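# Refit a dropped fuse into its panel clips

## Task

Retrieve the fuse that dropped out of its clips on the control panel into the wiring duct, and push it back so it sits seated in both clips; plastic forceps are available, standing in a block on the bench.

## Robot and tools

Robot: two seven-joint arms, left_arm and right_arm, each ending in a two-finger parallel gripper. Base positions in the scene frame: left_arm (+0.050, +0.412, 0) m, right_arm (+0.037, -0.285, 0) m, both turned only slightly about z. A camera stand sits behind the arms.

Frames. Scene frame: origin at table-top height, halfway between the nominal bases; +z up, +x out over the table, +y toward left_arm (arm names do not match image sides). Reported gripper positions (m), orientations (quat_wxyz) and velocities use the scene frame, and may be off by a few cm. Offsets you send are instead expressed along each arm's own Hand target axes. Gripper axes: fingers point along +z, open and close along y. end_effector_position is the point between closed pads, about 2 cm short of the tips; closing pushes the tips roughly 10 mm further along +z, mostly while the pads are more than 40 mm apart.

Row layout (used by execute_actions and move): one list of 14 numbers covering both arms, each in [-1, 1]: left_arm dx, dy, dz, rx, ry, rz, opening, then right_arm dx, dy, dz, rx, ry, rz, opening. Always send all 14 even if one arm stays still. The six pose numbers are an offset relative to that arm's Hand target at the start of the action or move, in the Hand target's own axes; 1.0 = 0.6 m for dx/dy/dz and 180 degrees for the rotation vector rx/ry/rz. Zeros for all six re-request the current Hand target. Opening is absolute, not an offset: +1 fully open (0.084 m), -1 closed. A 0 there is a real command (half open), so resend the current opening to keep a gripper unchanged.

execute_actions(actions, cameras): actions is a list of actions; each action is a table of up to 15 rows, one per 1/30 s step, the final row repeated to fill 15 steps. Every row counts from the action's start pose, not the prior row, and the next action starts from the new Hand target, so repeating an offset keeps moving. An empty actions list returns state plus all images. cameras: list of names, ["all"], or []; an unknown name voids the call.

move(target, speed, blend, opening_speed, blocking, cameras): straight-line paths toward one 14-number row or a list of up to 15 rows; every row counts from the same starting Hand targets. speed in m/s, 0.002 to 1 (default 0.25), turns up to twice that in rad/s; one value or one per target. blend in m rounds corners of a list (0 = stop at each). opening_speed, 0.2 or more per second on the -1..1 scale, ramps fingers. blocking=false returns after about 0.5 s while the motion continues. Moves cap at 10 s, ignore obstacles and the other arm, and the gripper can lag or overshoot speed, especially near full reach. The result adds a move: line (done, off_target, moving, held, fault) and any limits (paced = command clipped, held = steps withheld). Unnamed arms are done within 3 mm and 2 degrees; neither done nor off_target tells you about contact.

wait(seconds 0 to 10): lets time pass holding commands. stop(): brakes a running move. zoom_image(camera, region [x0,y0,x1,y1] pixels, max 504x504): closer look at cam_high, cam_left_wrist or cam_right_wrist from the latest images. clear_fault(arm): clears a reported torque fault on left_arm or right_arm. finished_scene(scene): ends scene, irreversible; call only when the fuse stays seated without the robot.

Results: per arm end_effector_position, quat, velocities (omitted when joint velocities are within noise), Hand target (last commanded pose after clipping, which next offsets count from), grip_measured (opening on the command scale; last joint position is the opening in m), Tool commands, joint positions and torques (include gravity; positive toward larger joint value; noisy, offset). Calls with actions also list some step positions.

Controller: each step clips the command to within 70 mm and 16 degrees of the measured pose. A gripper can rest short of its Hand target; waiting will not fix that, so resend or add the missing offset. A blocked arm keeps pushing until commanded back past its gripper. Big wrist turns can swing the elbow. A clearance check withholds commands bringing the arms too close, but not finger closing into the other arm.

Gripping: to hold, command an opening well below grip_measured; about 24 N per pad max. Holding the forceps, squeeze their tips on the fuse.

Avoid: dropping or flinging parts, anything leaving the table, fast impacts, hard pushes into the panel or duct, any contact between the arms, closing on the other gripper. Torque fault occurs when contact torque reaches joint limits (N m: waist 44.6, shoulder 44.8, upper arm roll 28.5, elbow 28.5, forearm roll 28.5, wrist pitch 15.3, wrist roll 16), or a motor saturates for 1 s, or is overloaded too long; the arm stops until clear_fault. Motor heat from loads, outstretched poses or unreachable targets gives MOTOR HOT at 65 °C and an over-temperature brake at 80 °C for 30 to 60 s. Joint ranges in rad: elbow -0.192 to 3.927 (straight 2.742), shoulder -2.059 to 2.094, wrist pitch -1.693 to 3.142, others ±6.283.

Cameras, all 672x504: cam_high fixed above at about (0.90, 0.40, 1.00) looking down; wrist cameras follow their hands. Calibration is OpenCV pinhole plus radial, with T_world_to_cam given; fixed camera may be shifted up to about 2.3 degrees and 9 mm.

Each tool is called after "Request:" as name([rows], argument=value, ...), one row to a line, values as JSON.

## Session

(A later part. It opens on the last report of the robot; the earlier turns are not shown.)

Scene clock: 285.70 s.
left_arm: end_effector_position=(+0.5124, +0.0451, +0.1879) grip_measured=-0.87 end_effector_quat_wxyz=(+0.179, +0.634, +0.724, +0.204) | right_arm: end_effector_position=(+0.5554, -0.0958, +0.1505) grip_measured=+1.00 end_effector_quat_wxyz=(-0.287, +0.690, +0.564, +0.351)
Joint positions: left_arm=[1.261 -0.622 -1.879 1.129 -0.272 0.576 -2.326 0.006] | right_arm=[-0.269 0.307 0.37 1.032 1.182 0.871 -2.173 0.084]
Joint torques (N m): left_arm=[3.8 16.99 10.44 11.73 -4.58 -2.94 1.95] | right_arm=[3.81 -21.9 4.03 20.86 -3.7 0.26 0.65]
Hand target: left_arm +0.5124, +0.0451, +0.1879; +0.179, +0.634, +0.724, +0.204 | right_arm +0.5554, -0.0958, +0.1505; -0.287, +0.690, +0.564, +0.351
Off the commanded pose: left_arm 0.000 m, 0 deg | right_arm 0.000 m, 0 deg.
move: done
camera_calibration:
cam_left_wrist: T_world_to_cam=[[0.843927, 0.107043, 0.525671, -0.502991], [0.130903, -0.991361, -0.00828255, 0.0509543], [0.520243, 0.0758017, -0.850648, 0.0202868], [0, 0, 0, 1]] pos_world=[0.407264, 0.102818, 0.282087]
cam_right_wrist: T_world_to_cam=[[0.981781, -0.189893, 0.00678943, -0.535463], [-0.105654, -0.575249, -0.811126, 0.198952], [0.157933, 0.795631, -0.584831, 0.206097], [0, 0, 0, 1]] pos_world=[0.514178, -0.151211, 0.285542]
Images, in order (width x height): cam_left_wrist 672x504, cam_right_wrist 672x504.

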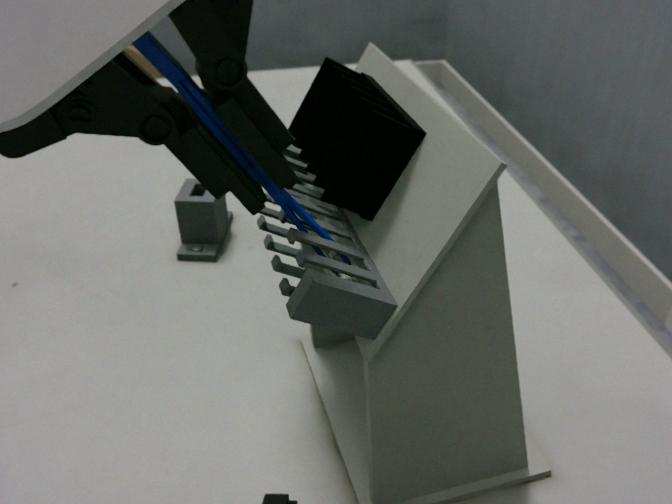

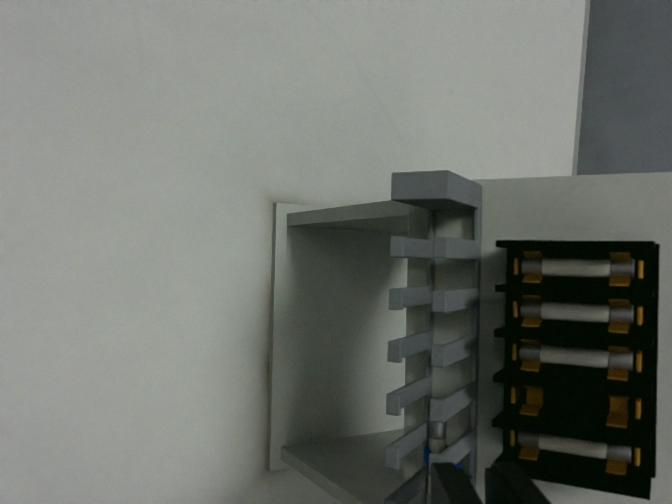

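Request:
move([
  [0,0.0045,-0.0045,0,0,0,-1,0,0,0,0,0,0,1],
  [0,-0.009,-0.028,0,0,0,-1,0,0,0,0,0,0,1],
], cameras=["cam_left_wrist","cam_right_wrist"], speed=0.03)

Request:
zoom_image(camera="cam_left_wrist", region=[235, 180, 375, 300])

Request:
zoom_image(camera="cam_right_wrist", region=[380, 374, 520, 504])

Scene clock: 294.73 s.
left_arm: end_effector_position=(+0.4992, +0.0433, +0.1994) grip_measured=-0.87 end_effector_quat_wxyz=(+0.179, +0.634, +0.724, +0.204) | right_arm: end_effector_position=(+0.5554, -0.0958, +0.1505) grip_measured=+1.00 end_effector_quat_wxyz=(-0.287, +0.690, +0.564, +0.351)
Joint positions: left_arm=[1.183 -0.604 -1.819 1.111 -0.249 0.604 -2.35 0.006] | right_arm=[-0.269 0.307 0.37 1.032 1.182 0.871 -2.173 0.084]
Joint torques (N m): left_arm=[-4.54 26.04 19.87 7.49 4.79 -0.79 -1.66] | right_arm=[2.96 -20.96 4.52 20.85 -3.74 0.39 0.82]
Hand target: left_arm +0.4991, +0.0433, +0.1994; +0.179, +0.634, +0.724, +0.204 | right_arm +0.5554, -0.0958, +0.1505; -0.287, +0.690, +0.564, +0.351
Off the commanded pose: left_arm 0.000 m, 0 deg | right_arm 0.000 m, 0 deg.
move: done
camera_calibration:
cam_left_wrist: T_world_to_cam=[[0.843916, 0.107127, 0.52567, -0.497624], [0.130974, -0.991352, -0.00823808, 0.0509641], [0.520241, 0.0758015, -0.850649, 0.0371256], [0, 0, 0, 1]] pos_world=[0.393963, 0.101018, 0.293587]
cam_right_wrist: T_world_to_cam=[[0.981781, -0.189893, 0.00678943, -0.535463], [-0.105654, -0.575249, -0.811126, 0.198952], [0.157933, 0.795631, -0.584831, 0.206097], [0, 0, 0, 1]] pos_world=[0.514178, -0.151211, 0.285542]
Images, in order (width x height): cam_left_wrist 672x504, cam_right_wrist 672x504.

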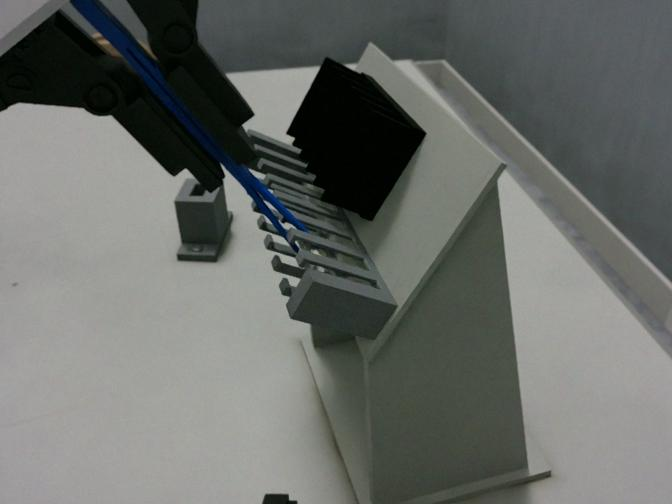

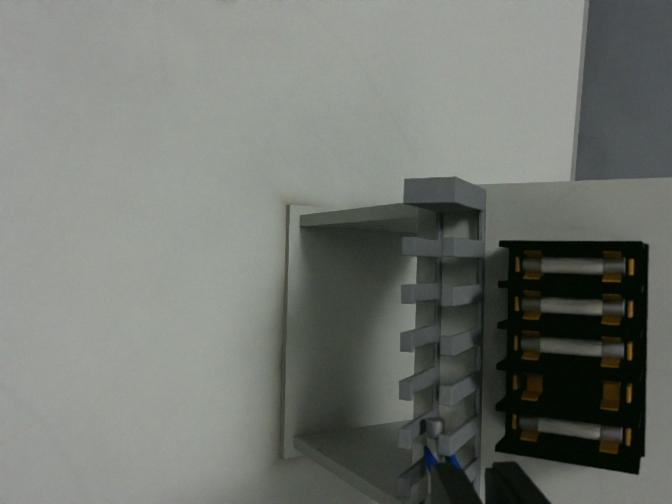

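Scaled by 3.600 from the camera's 672x504 image, which has a finer 960x720 frame.

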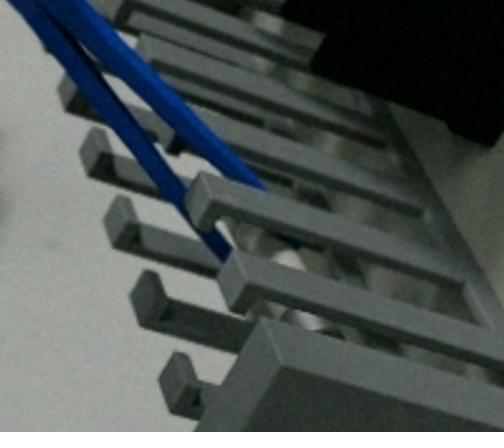

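Scaled by 3.600 from the camera's 672x504 image, which has a finer 960x720 frame.

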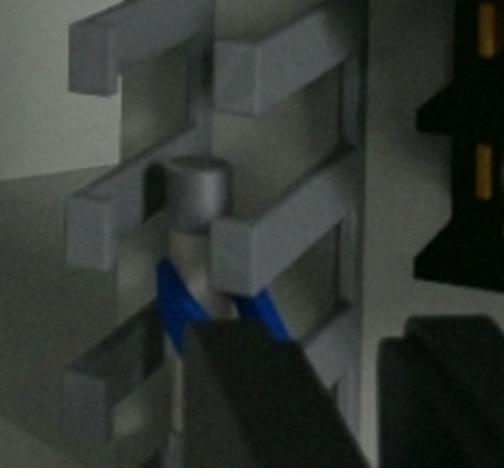

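Request:
move(target=[0,-0.028,-0.049,0,0,0,-1,0,0,0,0,0,0,1], cameras=["cam_left_wrist","cam_right_wrist"], speed=0.03)

Request:
zoom_image(camera="cam_left_wrist", region=[155, 140, 295, 280])

Scene clock: 303.03 s.
left_arm: end_effector_position=(+0.4697, +0.0394, +0.2156) grip_measured=-0.87 end_effector_quat_wxyz=(+0.179, +0.634, +0.724, +0.204) | right_arm: end_effector_position=(+0.5554, -0.0958, +0.1505) grip_measured=+1.00 end_effector_quat_wxyz=(-0.287, +0.690, +0.564, +0.351)
Joint positions: left_arm=[1.019 -0.583 -1.701 1.07 -0.216 0.651 -2.398 0.006] | right_arm=[-0.269 0.307 0.37 1.032 1.182 0.871 -2.173 0.084]
Joint torques (N m): left_arm=[-4.75 22.76 19.94 7.61 4.82 -0.73 -1.61] | right_arm=[3.07 -21.22 4.26 20.66 -3.66 0.5 0.83]
Hand target: left_arm +0.4697, +0.0394, +0.2156; +0.179, +0.634, +0.724, +0.204 | right_arm +0.5554, -0.0958, +0.1505; -0.287, +0.690, +0.564, +0.351
Off the commanded pose: left_arm 0.000 m, 0 deg | right_arm 0.000 m, 0 deg.
move: done
camera_calibration:
cam_left_wrist: T_world_to_cam=[[0.843916, 0.107127, 0.52567, -0.480963], [0.130974, -0.991352, -0.00823808, 0.0510828], [0.520241, 0.0758015, -0.850649, 0.0665819], [0, 0, 0, 1]] pos_world=[0.364563, 0.0971182, 0.309887]
cam_right_wrist: T_world_to_cam=[[0.981781, -0.189893, 0.00678943, -0.535463], [-0.105654, -0.575249, -0.811126, 0.198952], [0.157933, 0.795631, -0.584831, 0.206097], [0, 0, 0, 1]] pos_world=[0.514178, -0.151211, 0.285542]
Images, in order (width x height): cam_left_wrist 672x504, cam_right_wrist 672x504.

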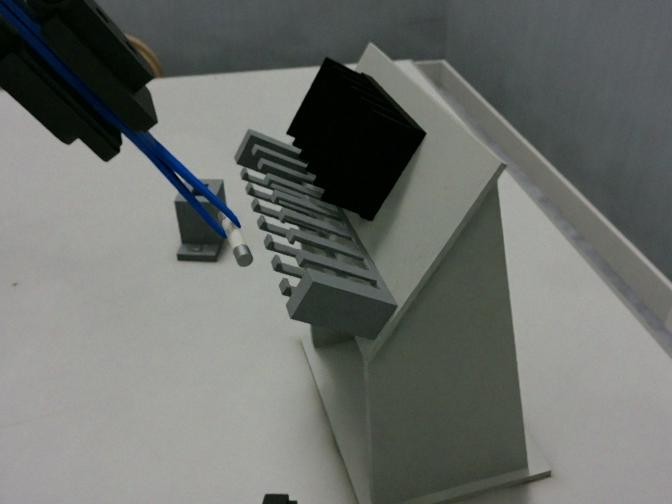

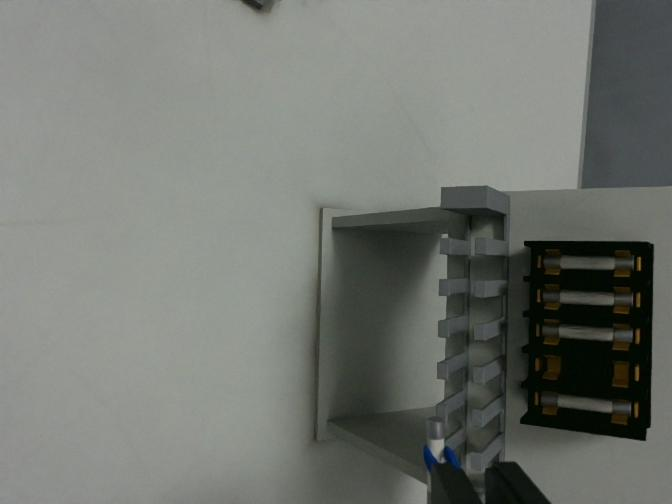

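Scaled by 3.600 from the camera's 672x504 image, which has a finer 960x720 frame.

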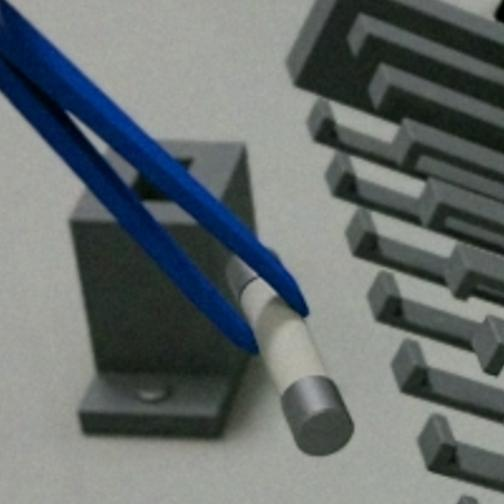

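Request:
move([
  [0.0382,0.0067,-0.08,-0.1306,0.1306,0.4875,-1,0,0,0,0,0,0,1],
  [0.0382,0.0067,-0.0137,-0.1306,0.1306,0.4875,-1,0,0,0,0,0,0,1],
], cameras=["all"], speed=0.15, blend=0.01)

Request:
zoom_image(camera="cam_left_wrist", region=[150, 20, 430, 260])

Request:
zoom_image(camera="cam_right_wrist", region=[300, 354, 500, 504])

Scene clock: 326.47 s.
left_arm: end_effector_position=(+0.4658, +0.0620, +0.2247) grip_measured=-0.87 end_effector_quat_wxyz=(-0.033, +0.857, +0.057, +0.510) | right_arm: end_effector_position=(+0.5554, -0.0958, +0.1505) grip_measured=+1.00 end_effector_quat_wxyz=(-0.287, +0.690, +0.564, +0.351)
Joint positions: left_arm=[0.791 -0.789 -1.542 0.794 0.561 0.285 -1.659 0.006] | right_arm=[-0.269 0.307 0.37 1.032 1.182 0.871 -2.173 0.084]
Joint torques (N m): left_arm=[3.73 8.57 13.68 10.16 3 -1.5 -1.67] | right_arm=[1.42 -20.91 4.18 20.42 -3.72 1.13 0.95]
Hand target: left_arm +0.4658, +0.0620, +0.2247; -0.033, +0.857, +0.057, +0.510 | right_arm +0.5554, -0.0958, +0.1505; -0.287, +0.690, +0.564, +0.351
Off the commanded pose: left_arm 0.000 m, 0 deg | right_arm 0.000 m, 0 deg.
move: done
camera_calibration:
cam_left_wrist: T_world_to_cam=[[0.126151, -0.992009, -0.00226758, 0.0363434], [-0.466982, -0.0573675, -0.882404, 0.491163], [0.875222, 0.112375, -0.470487, -0.178396], [0, 0, 0, 1]] pos_world=[0.380915, 0.0842769, 0.349554]
cam_right_wrist: T_world_to_cam=[[0.981781, -0.189893, 0.00678943, -0.535463], [-0.105654, -0.575249, -0.811126, 0.198952], [0.157933, 0.795631, -0.584831, 0.206097], [0, 0, 0, 1]] pos_world=[0.514178, -0.151211, 0.285542]

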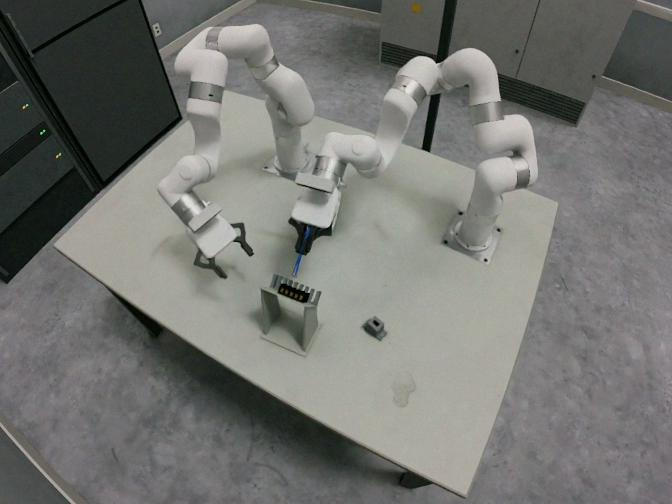

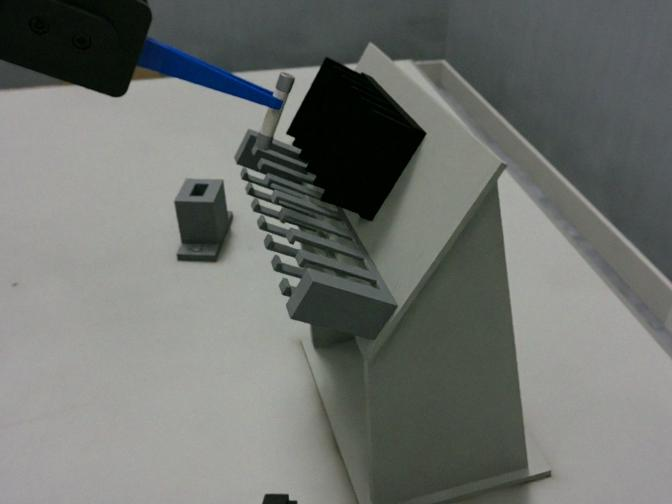

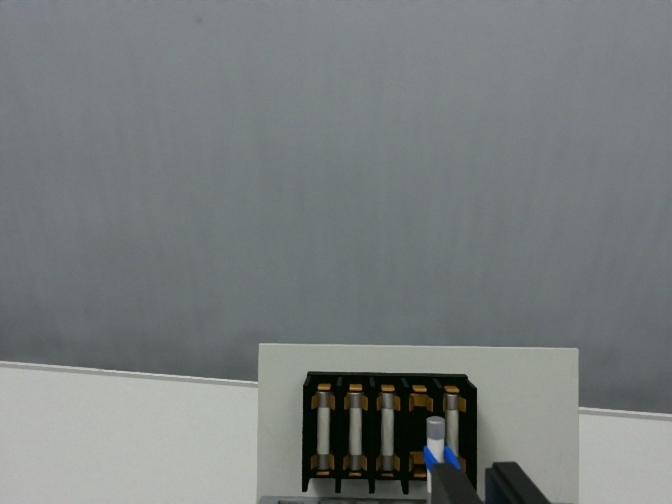

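Scaled by 1.800 from the camera's 672x504 image, which has a finer 960x720 frame.

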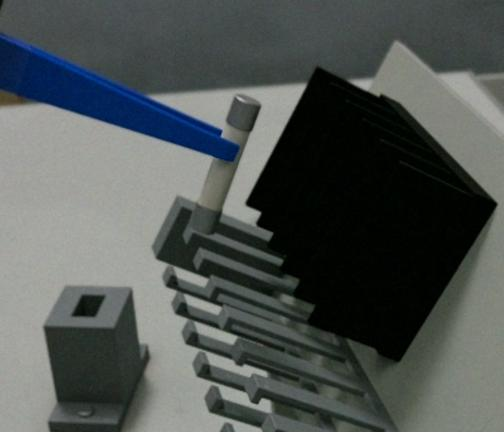

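Scaled by 2.520 from the camera's 672x504 image, which has a finer 960x720 frame.

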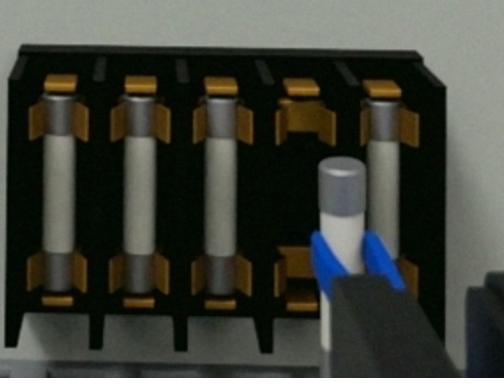

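Request:
move(target=[0.0155,0.0012,0.0377,0,-0.0389,0,-1,0,0,0,0,0,0,1], cameras=["cam_left_wrist","cam_right_wrist"], speed=0.06)

Request:
zoom_image(camera="cam_left_wrist", region=[220, 20, 420, 200])

Request:
zoom_image(camera="cam_right_wrist", region=[340, 354, 520, 504])

Scene clock: 350.27 s.
left_arm: end_effector_position=(+0.4900, +0.0645, +0.2221) grip_measured=-0.87 end_effector_quat_wxyz=(-0.030, +0.887, +0.059, +0.457) | right_arm: end_effector_position=(+0.5554, -0.0958, +0.1505) grip_measured=+1.00 end_effector_quat_wxyz=(-0.287, +0.690, +0.564, +0.351)
Joint positions: left_arm=[0.918 -0.622 -1.608 0.87 0.551 0.324 -1.536 0.006] | right_arm=[-0.269 0.307 0.37 1.032 1.182 0.871 -2.173 0.084]
Joint torques (N m): left_arm=[3.69 20.07 10.73 11.86 -5.9 0.24 1.96] | right_arm=[1.34 -21.06 4.5 19.99 -3.59 1.33 0.82]
Hand target: left_arm +0.4900, +0.0645, +0.2221; -0.030, +0.887, +0.059, +0.457 | right_arm +0.5554, -0.0958, +0.1505; -0.287, +0.690, +0.564, +0.351
Off the commanded pose: left_arm 0.000 m, 0 deg | right_arm 0.000 m, 0 deg.
move: done
camera_calibration:
cam_left_wrist: T_world_to_cam=[[0.125847, -0.992048, -0.00158067, 0.0357147], [-0.570094, -0.0710158, -0.818504, 0.537527], [0.811884, 0.103908, -0.574498, -0.14647], [0, 0, 0, 1]] pos_world=[0.420863, 0.088823, 0.355878]
cam_right_wrist: T_world_to_cam=[[0.981781, -0.189893, 0.00678943, -0.535463], [-0.105654, -0.575249, -0.811126, 0.198952], [0.157933, 0.795631, -0.584831, 0.206097], [0, 0, 0, 1]] pos_world=[0.514178, -0.151211, 0.285542]
Images, in order (width x height): cam_left_wrist 672x504, cam_right_wrist 672x504.

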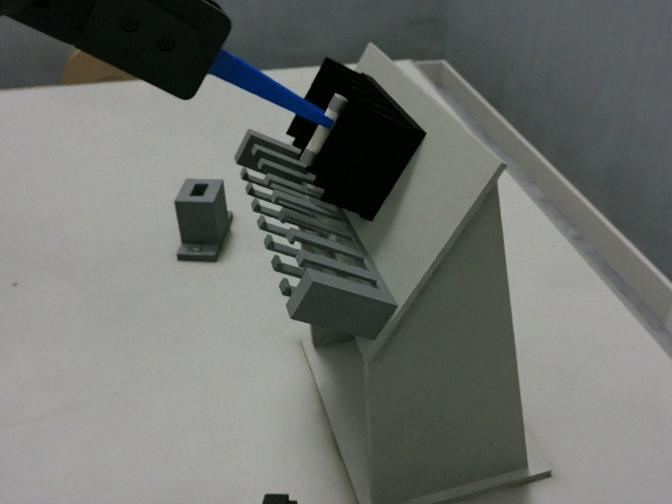

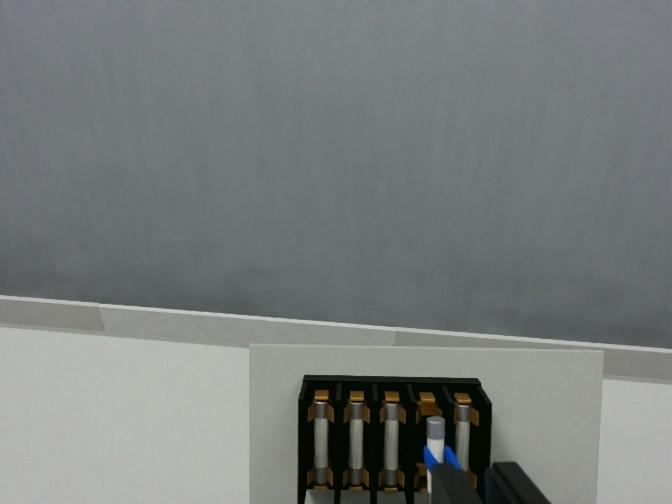

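Scaled by 2.520 from the camera's 672x504 image, which has a finer 960x720 frame.

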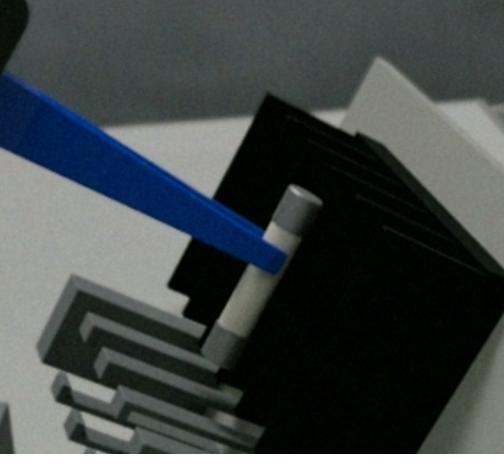

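Scaled by 2.800 from the camera's 672x504 image, which has a finer 960x720 frame.

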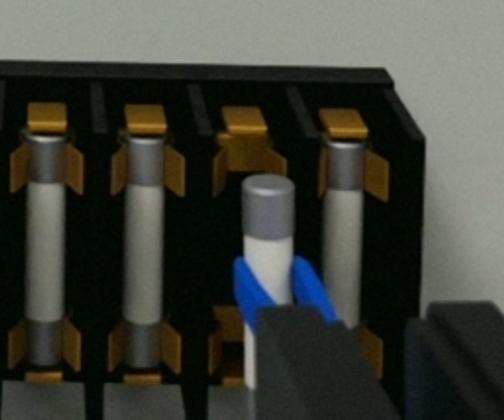

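Request:
move(target=[0,0.0,0.0168,0,0,0,-1,0,0,0,0,0,0,1], cameras=["cam_left_wrist","cam_right_wrist"], speed=0.03)

Request:
zoom_image(camera="cam_right_wrist", region=[370, 374, 510, 504])

Scene clock: 367.60 s.
left_arm: end_effector_position=(+0.4981, +0.0656, +0.2163) grip_measured=-0.87 end_effector_quat_wxyz=(-0.030, +0.887, +0.059, +0.457) | right_arm: end_effector_position=(+0.5554, -0.0958, +0.1505) grip_measured=+1.00 end_effector_quat_wxyz=(-0.287, +0.690, +0.564, +0.351)
Joint positions: left_arm=[0.97 -0.632 -1.642 0.88 0.551 0.3 -1.538 0.006] | right_arm=[-0.269 0.307 0.37 1.032 1.182 0.871 -2.173 0.084]
Joint torques (N m): left_arm=[3.34 9.45 10.77 11.78 -3.98 -1.95 -1.67] | right_arm=[0.82 -21.34 4.23 20.17 -3.39 1.59 0.82]
Hand target: left_arm +0.4982, +0.0656, +0.2163; -0.030, +0.887, +0.059, +0.457 | right_arm +0.5554, -0.0958, +0.1505; -0.287, +0.690, +0.564, +0.351
Off the commanded pose: left_arm 0.000 m, 0 deg | right_arm 0.000 m, 0 deg.
move: done
camera_calibration:
cam_left_wrist: T_world_to_cam=[[0.125789, -0.992056, -0.00166098, 0.0358308], [-0.570172, -0.0709256, -0.818458, 0.537484], [0.811838, 0.1039, -0.574564, -0.15645], [0, 0, 0, 1]] pos_world=[0.428963, 0.0899227, 0.350077]
cam_right_wrist: T_world_to_cam=[[0.981781, -0.189893, 0.00678943, -0.535463], [-0.105654, -0.575249, -0.811126, 0.198952], [0.157933, 0.795631, -0.584831, 0.206097], [0, 0, 0, 1]] pos_world=[0.514178, -0.151211, 0.285542]
Images, in order (width x height): cam_left_wrist 672x504, cam_right_wrist 672x504.

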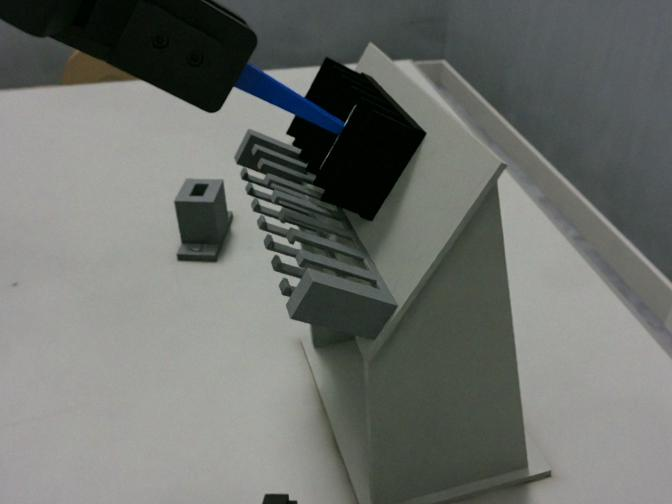

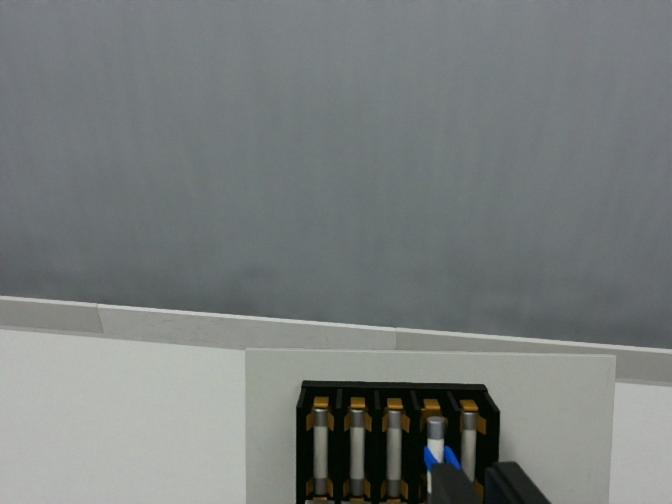

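Scaled by 3.600 from the camera's 672x504 image, which has a finer 960x720 frame.

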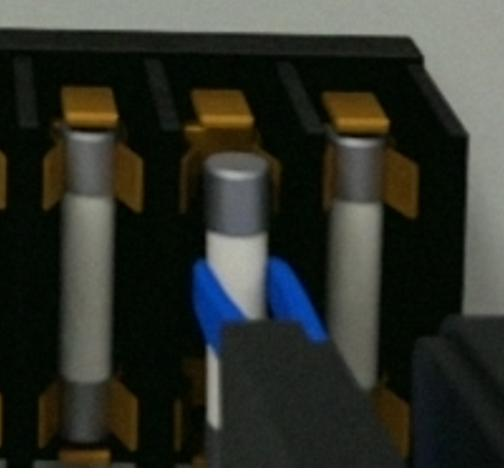

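Request:
move(target=[0.001,0.0002,0.0082,0,0,0,-1,0,0,0,0,0,0,1], cameras=["cam_left_wrist","cam_right_wrist"], speed=0.02)

Request:
zoom_image(camera="cam_right_wrist", region=[370, 374, 510, 504])

Scene clock: 378.80 s.
left_arm: end_effector_position=(+0.5025, +0.0660, +0.2139) grip_measured=-0.87 end_effector_quat_wxyz=(-0.030, +0.887, +0.059, +0.457) | right_arm: end_effector_position=(+0.5554, -0.0958, +0.1505) grip_measured=+1.00 end_effector_quat_wxyz=(-0.287, +0.690, +0.564, +0.351)
Joint positions: left_arm=[0.996 -0.637 -1.658 0.887 0.551 0.29 -1.538 0.006] | right_arm=[-0.269 0.307 0.37 1.032 1.182 0.871 -2.173 0.084]
Joint torques (N m): left_arm=[3.48 10.3 11.05 11.61 -3.63 -1.96 1.14] | right_arm=[0.21 -21.51 4.54 19.88 -3.2 1.57 0.66]
Hand target: left_arm +0.5025, +0.0660, +0.2139; -0.030, +0.887, +0.059, +0.457 | right_arm +0.5554, -0.0958, +0.1505; -0.287, +0.690, +0.564, +0.351
Off the commanded pose: left_arm 0.000 m, 0 deg | right_arm 0.000 m, 0 deg.
move: done
camera_calibration:
cam_left_wrist: T_world_to_cam=[[0.125973, -0.992033, -0.00142758, 0.0355208], [-0.570182, -0.0712268, -0.818425, 0.53802], [0.811802, 0.103914, -0.574612, -0.16133], [0, 0, 0, 1]] pos_world=[0.433263, 0.0903236, 0.347677]
cam_right_wrist: T_world_to_cam=[[0.981781, -0.189893, 0.00678943, -0.535463], [-0.105654, -0.575249, -0.811126, 0.198952], [0.157933, 0.795631, -0.584831, 0.206097], [0, 0, 0, 1]] pos_world=[0.514178, -0.151211, 0.285542]
Images, in order (width x height): cam_left_wrist 672x504, cam_right_wrist 672x504.

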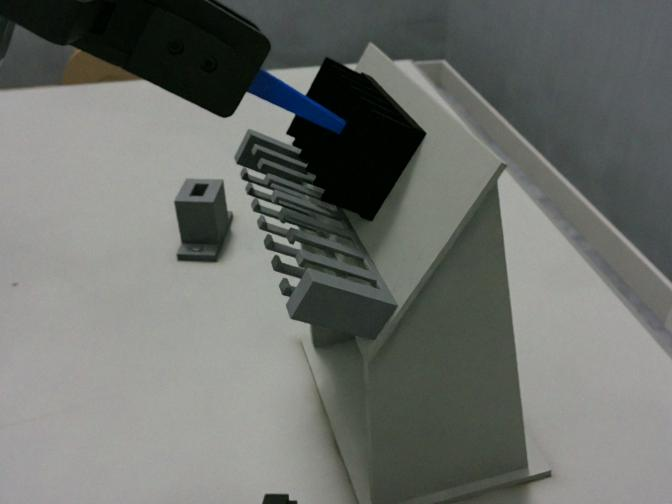

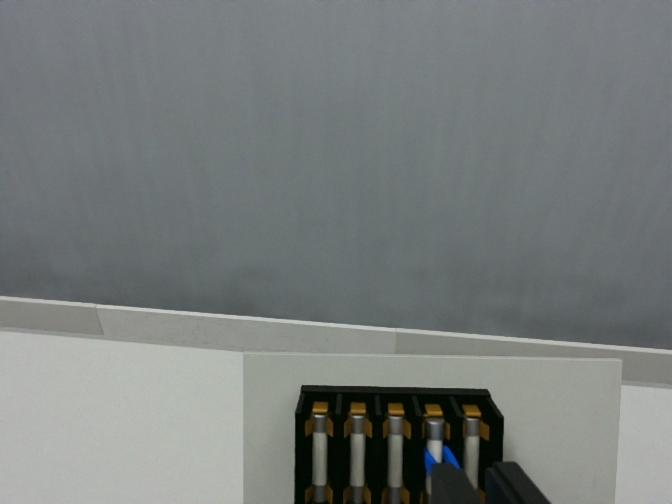

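Scaled by 3.600 from the camera's 672x504 image, which has a finer 960x720 frame.

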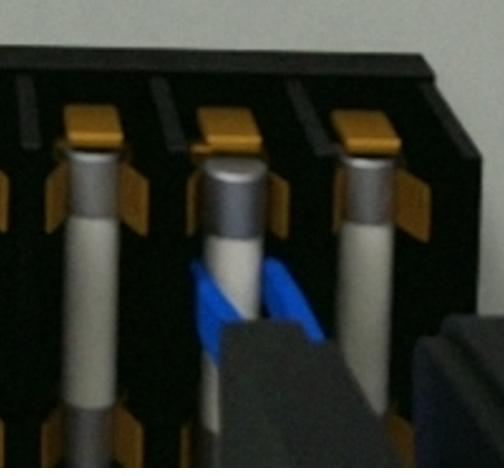

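Request:
move(target=[0.0008,0.0002,0.0067,0,0,0,-1,0,0,0,0,0,0,1], cameras=["cam_left_wrist","cam_right_wrist"], speed=0.02)

Request:
zoom_image(camera="cam_right_wrist", region=[370, 374, 510, 504])

Scene clock: 386.00 s.
left_arm: end_effector_position=(+0.5060, +0.0664, +0.2120) grip_measured=-0.87 end_effector_quat_wxyz=(-0.030, +0.887, +0.059, +0.457) | right_arm: end_effector_position=(+0.5554, -0.0958, +0.1505) grip_measured=+1.00 end_effector_quat_wxyz=(-0.287, +0.690, +0.564, +0.351)
Joint positions: left_arm=[1.017 -0.641 -1.672 0.892 0.551 0.281 -1.537 0.006] | right_arm=[-0.269 0.307 0.37 1.032 1.182 0.871 -2.173 0.084]
Joint torques (N m): left_arm=[3.9 10.31 11.04 11.65 -5.77 -1.79 1.73] | right_arm=[0.55 -21.68 4 20.38 -3.62 1.47 0.79]
Hand target: left_arm +0.5060, +0.0664, +0.2120; -0.030, +0.887, +0.059, +0.457 | right_arm +0.5554, -0.0958, +0.1505; -0.287, +0.690, +0.564, +0.351
Off the commanded pose: left_arm 0.000 m, 0 deg | right_arm 0.000 m, 0 deg.
move: done
camera_calibration:
cam_left_wrist: T_world_to_cam=[[0.125799, -0.992054, -0.00166838, 0.0356215], [-0.57022, -0.0709313, -0.818424, 0.538454], [0.811803, 0.103909, -0.574612, -0.165444], [0, 0, 0, 1]] pos_world=[0.436863, 0.0907227, 0.345677]
cam_right_wrist: T_world_to_cam=[[0.981781, -0.189893, 0.00678943, -0.535463], [-0.105654, -0.575249, -0.811126, 0.198952], [0.157933, 0.795631, -0.584831, 0.206097], [0, 0, 0, 1]] pos_world=[0.514178, -0.151211, 0.285542]
Images, in order (width x height): cam_left_wrist 672x504, cam_right_wrist 672x504.

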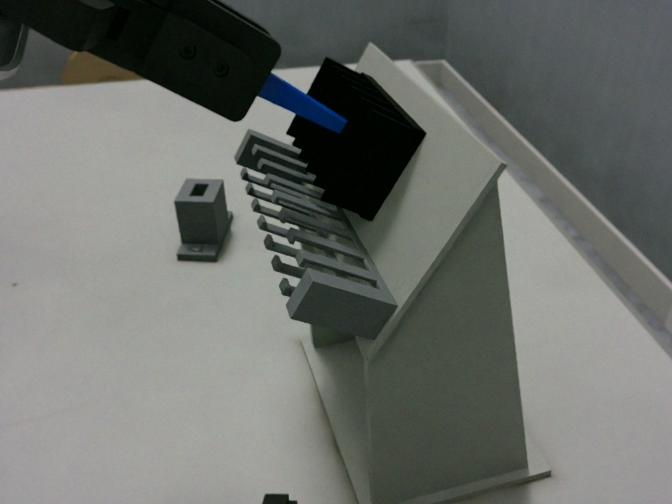

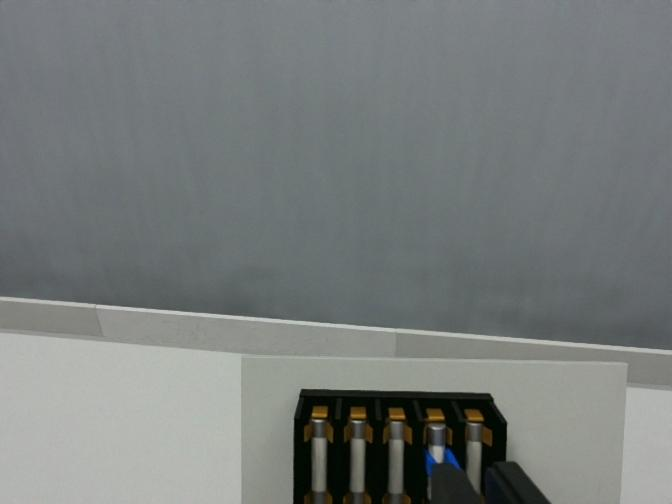

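Scaled by 3.600 from the camera's 672x504 image, which has a finer 960x720 frame.

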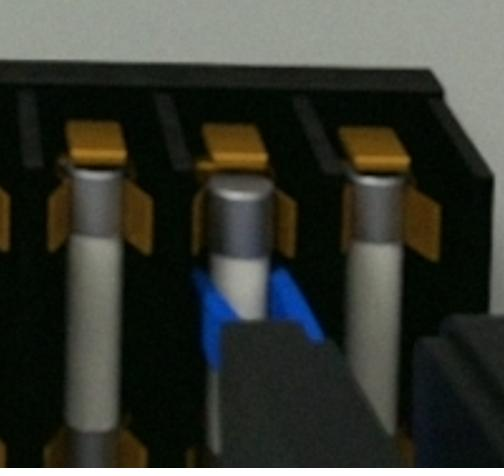

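Request:
move(target=[0,0,-0.001,0,0,0,-0.77,0,0,0,0,0,0,1], cameras=["cam_right_wrist"], opening_speed=0.3)

Request:
zoom_image(camera="cam_right_wrist", region=[370, 374, 510, 504])

Scene clock: 396.70 s.
left_arm: end_effector_position=(+0.5055, +0.0663, +0.2123) grip_measured=-0.79 end_effector_quat_wxyz=(-0.030, +0.887, +0.059, +0.457) | right_arm: end_effector_position=(+0.5554, -0.0958, +0.1505) grip_measured=+1.00 end_effector_quat_wxyz=(-0.287, +0.690, +0.564, +0.351)
Joint positions: left_arm=[1.014 -0.64 -1.67 0.892 0.551 0.283 -1.537 0.009] | right_arm=[-0.269 0.307 0.37 1.032 1.182 0.871 -2.173 0.084]
Joint torques (N m): left_arm=[-4.78 21.72 20.92 6.72 -3.58 0.33 1.94] | right_arm=[-0.02 -21.54 3.69 20.09 -3.03 1.49 0.76]
Hand target: left_arm +0.5055, +0.0663, +0.2123; -0.030, +0.887, +0.059, +0.457 | right_arm +0.5554, -0.0958, +0.1505; -0.287, +0.690, +0.564, +0.351
Off the commanded pose: left_arm 0.000 m, 0 deg | right_arm 0.000 m, 0 deg.
move: done
camera_calibration:
cam_right_wrist: T_world_to_cam=[[0.981781, -0.189893, 0.00678943, -0.535463], [-0.105654, -0.575249, -0.811126, 0.198952], [0.157933, 0.795631, -0.584831, 0.206097], [0, 0, 0, 1]] pos_world=[0.514178, -0.151211, 0.285542]
Images, in order (width x height): cam_right_wrist 672x504.

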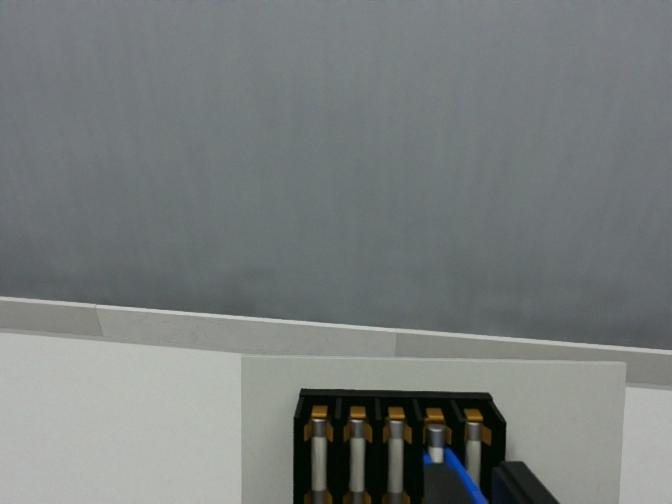

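Scaled by 3.600 from the camera's 672x504 image, which has a finer 960x720 frame.

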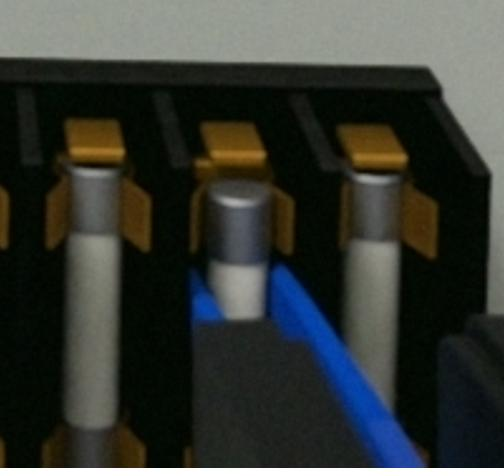

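Request:
move(target=[-0.001,0,-0.0083,0,0,0,-0.77,0,0,0,0,0,0,1], cameras=["cam_right_wrist","cam_left_wrist"], speed=0.02)

Request:
zoom_image(camera="cam_right_wrist", region=[370, 374, 510, 504])

Scene clock: 403.60 s.
left_arm: end_effector_position=(+0.5012, +0.0658, +0.2147) grip_measured=-0.79 end_effector_quat_wxyz=(-0.030, +0.887, +0.059, +0.457) | right_arm: end_effector_position=(+0.5554, -0.0958, +0.1505) grip_measured=+1.00 end_effector_quat_wxyz=(-0.287, +0.690, +0.564, +0.351)
Joint positions: left_arm=[0.988 -0.635 -1.654 0.885 0.551 0.294 -1.537 0.009] | right_arm=[-0.269 0.307 0.37 1.032 1.182 0.871 -2.173 0.084]
Joint torques (N m): left_arm=[-4.83 20.94 20.57 6.84 -2.75 0.13 -1.26] | right_arm=[-0.02 -21.12 3.99 19.92 -3.13 1.59 0.8]
Hand target: left_arm +0.5012, +0.0658, +0.2147; -0.030, +0.887, +0.059, +0.457 | right_arm +0.5554, -0.0958, +0.1505; -0.287, +0.690, +0.564, +0.351
Off the commanded pose: left_arm 0.000 m, 0 deg | right_arm 0.000 m, 0 deg.
move: done
camera_calibration:
cam_left_wrist: T_world_to_cam=[[0.125731, -0.992063, -0.00174122, 0.0356033], [-0.570119, -0.0708188, -0.818504, 0.537876], [0.811884, 0.103904, -0.574498, -0.159858], [0, 0, 0, 1]] pos_world=[0.431963, 0.0900223, 0.348478]
cam_right_wrist: T_world_to_cam=[[0.981781, -0.189893, 0.00678943, -0.535463], [-0.105654, -0.575249, -0.811126, 0.198952], [0.157933, 0.795631, -0.584831, 0.206097], [0, 0, 0, 1]] pos_world=[0.514178, -0.151211, 0.285542]
Images, in order (width x height): cam_left_wrist 672x504, cam_right_wrist 672x504.

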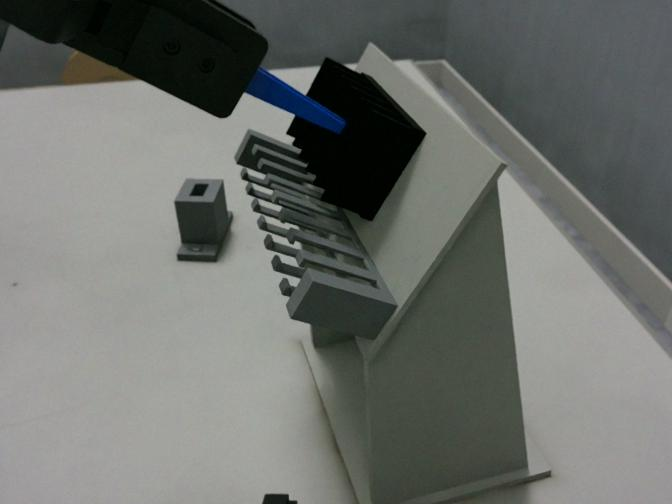

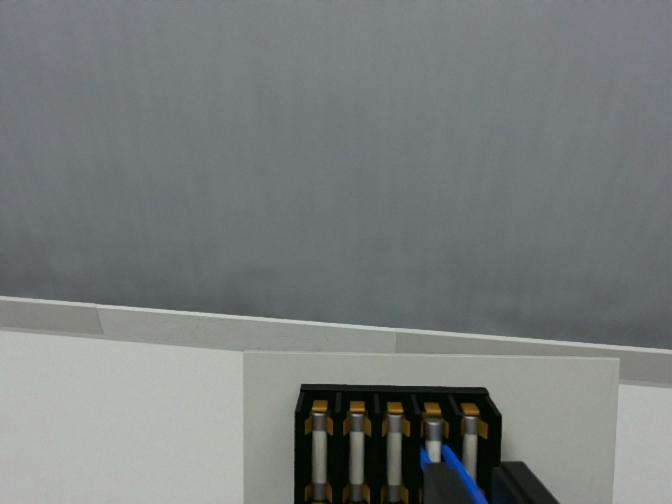

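Scaled by 3.600 from the camera's 672x504 image, which has a finer 960x720 frame.

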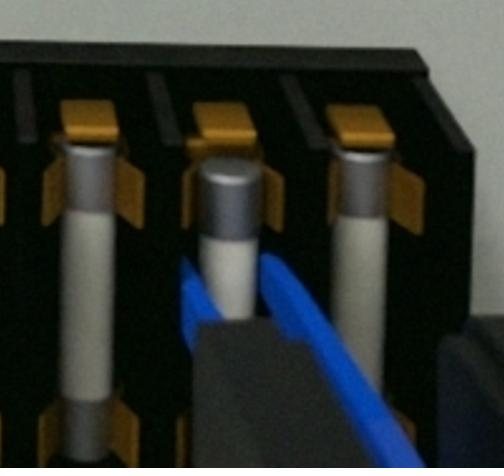

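Request:
move(target=[-0.003,0,-0.0248,0,0,0,-0.77,0,0,0,0,0,0,1], cameras=["cam_right_wrist","cam_left_wrist"], speed=0.03)

Request:
zoom_image(camera="cam_right_wrist", region=[360, 354, 520, 504])

Scene clock: 410.83 s.
left_arm: end_effector_position=(+0.4881, +0.0640, +0.2219) grip_measured=-0.79 end_effector_quat_wxyz=(-0.030, +0.887, +0.059, +0.457) | right_arm: end_effector_position=(+0.5554, -0.0958, +0.1505) grip_measured=+1.00 end_effector_quat_wxyz=(-0.287, +0.690, +0.564, +0.351)
Joint positions: left_arm=[0.911 -0.622 -1.605 0.867 0.55 0.327 -1.538 0.009] | right_arm=[-0.269 0.307 0.37 1.032 1.182 0.871 -2.173 0.084]
Joint torques (N m): left_arm=[-4.4 19.34 20.4 6.94 -5.37 0.17 -1.58] | right_arm=[0.28 -21.51 3.78 19.75 -3.45 1.7 0.6]
Hand target: left_arm +0.4881, +0.0640, +0.2219; -0.030, +0.887, +0.059, +0.457 | right_arm +0.5554, -0.0958, +0.1505; -0.287, +0.690, +0.564, +0.351
Off the commanded pose: left_arm 0.000 m, 0 deg | right_arm 0.000 m, 0 deg.
move: done
camera_calibration:
cam_left_wrist: T_world_to_cam=[[0.125857, -0.992047, -0.00158811, 0.0354559], [-0.570207, -0.0710298, -0.818424, 0.536264], [0.811803, 0.10391, -0.574612, -0.144917], [0, 0, 0, 1]] pos_world=[0.418963, 0.088323, 0.355677]
cam_right_wrist: T_world_to_cam=[[0.981781, -0.189893, 0.00678943, -0.535463], [-0.105654, -0.575249, -0.811126, 0.198952], [0.157933, 0.795631, -0.584831, 0.206097], [0, 0, 0, 1]] pos_world=[0.514178, -0.151211, 0.285542]
Images, in order (width x height): cam_left_wrist 672x504, cam_right_wrist 672x504.

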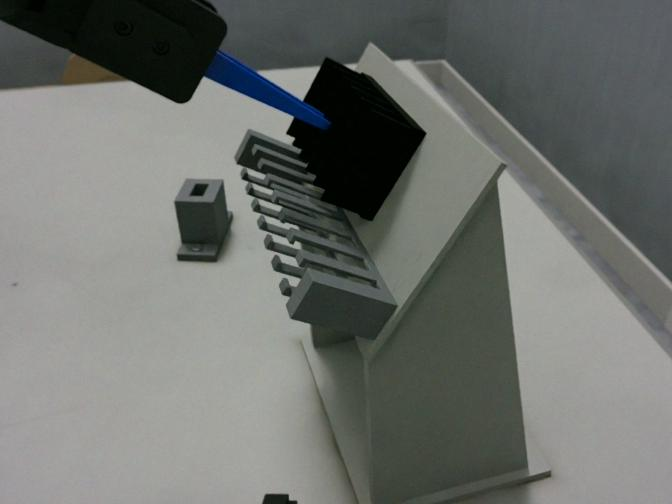

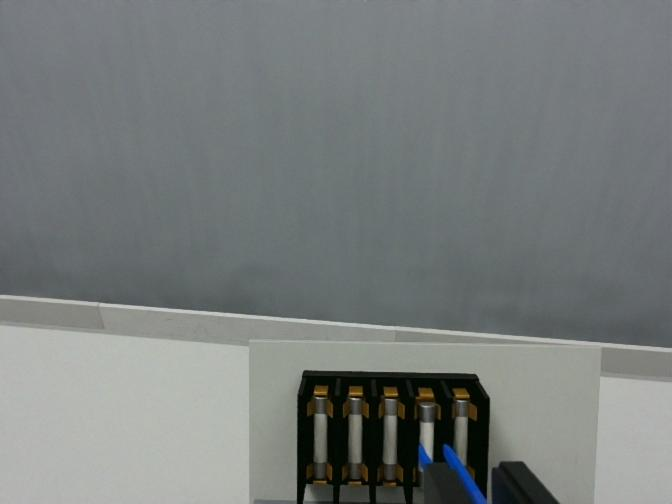

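Scaled by 3.150 from the camera's 672x504 image, which has a finer 960x720 frame.

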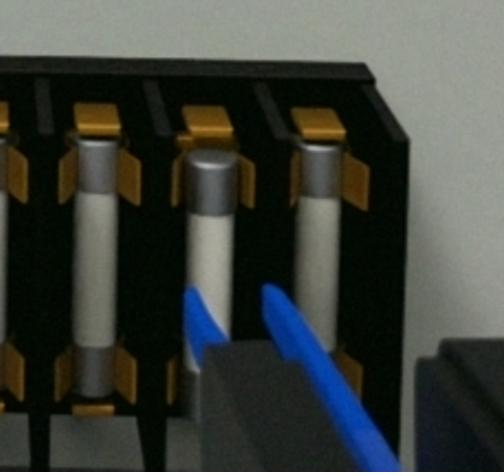

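Request:
move(target=[0.0125,0,0.006,0,0,0,-1,0,0,0,0,0,0,1], cameras=["cam_right_wrist","cam_left_wrist"], speed=0.05)

Request:
zoom_image(camera="cam_right_wrist", region=[370, 364, 510, 504])

Scene clock: 423.87 s.
left_arm: end_effector_position=(+0.4953, +0.0650, +0.2259) grip_measured=-0.87 end_effector_quat_wxyz=(-0.030, +0.887, +0.059, +0.457) | right_arm: end_effector_position=(+0.5554, -0.0958, +0.1505) grip_measured=+1.00 end_effector_quat_wxyz=(-0.287, +0.690, +0.564, +0.351)
Joint positions: left_arm=[0.935 -0.614 -1.612 0.883 0.553 0.326 -1.525 0.006] | right_arm=[-0.269 0.307 0.37 1.032 1.182 0.871 -2.173 0.084]
Joint torques (N m): left_arm=[3.5 19.49 10.42 12.04 3.61 -1.84 1.98] | right_arm=[-0.24 -21.26 3.76 19.94 -2.98 1.62 0.81]
Hand target: left_arm +0.4954, +0.0650, +0.2259; -0.030, +0.887, +0.059, +0.457 | right_arm +0.5554, -0.0958, +0.1505; -0.287, +0.690, +0.564, +0.351
Off the commanded pose: left_arm 0.000 m, 0 deg | right_arm 0.000 m, 0 deg.
move: done
camera_calibration:
cam_left_wrist: T_world_to_cam=[[0.125857, -0.992047, -0.00158811, 0.0355481], [-0.570207, -0.0710298, -0.818424, 0.543715], [0.811803, 0.10391, -0.574612, -0.148567], [0, 0, 0, 1]] pos_world=[0.426163, 0.089323, 0.359677]
cam_right_wrist: T_world_to_cam=[[0.981781, -0.189893, 0.00678943, -0.535463], [-0.105654, -0.575249, -0.811126, 0.198952], [0.157933, 0.795631, -0.584831, 0.206097], [0, 0, 0, 1]] pos_world=[0.514178, -0.151211, 0.285542]
Images, in order (width x height): cam_left_wrist 672x504, cam_right_wrist 672x504.

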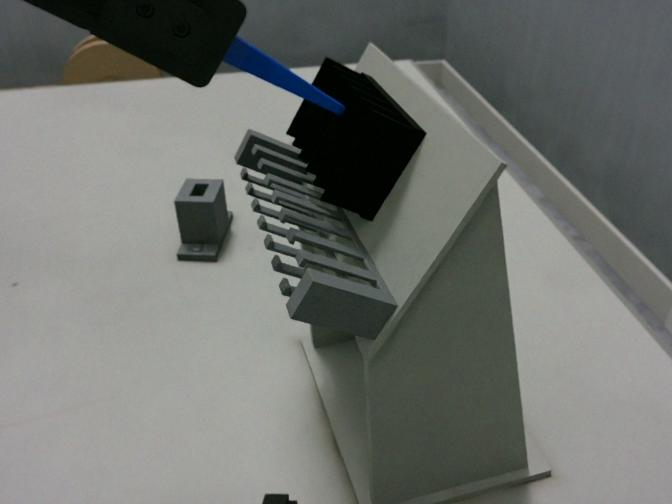

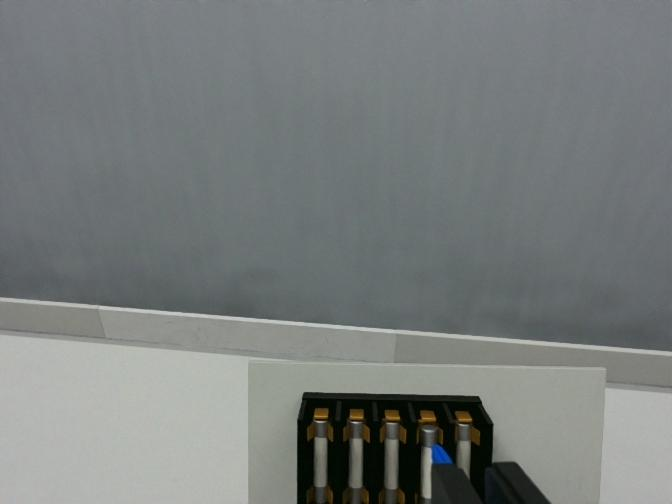

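Scaled by 3.600 from the camera's 672x504 image, which has a finer 960x720 frame.

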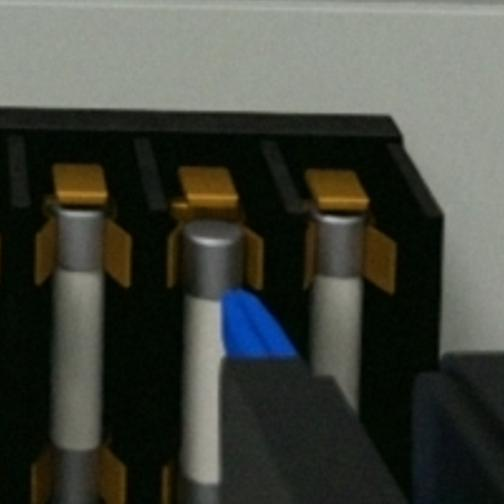

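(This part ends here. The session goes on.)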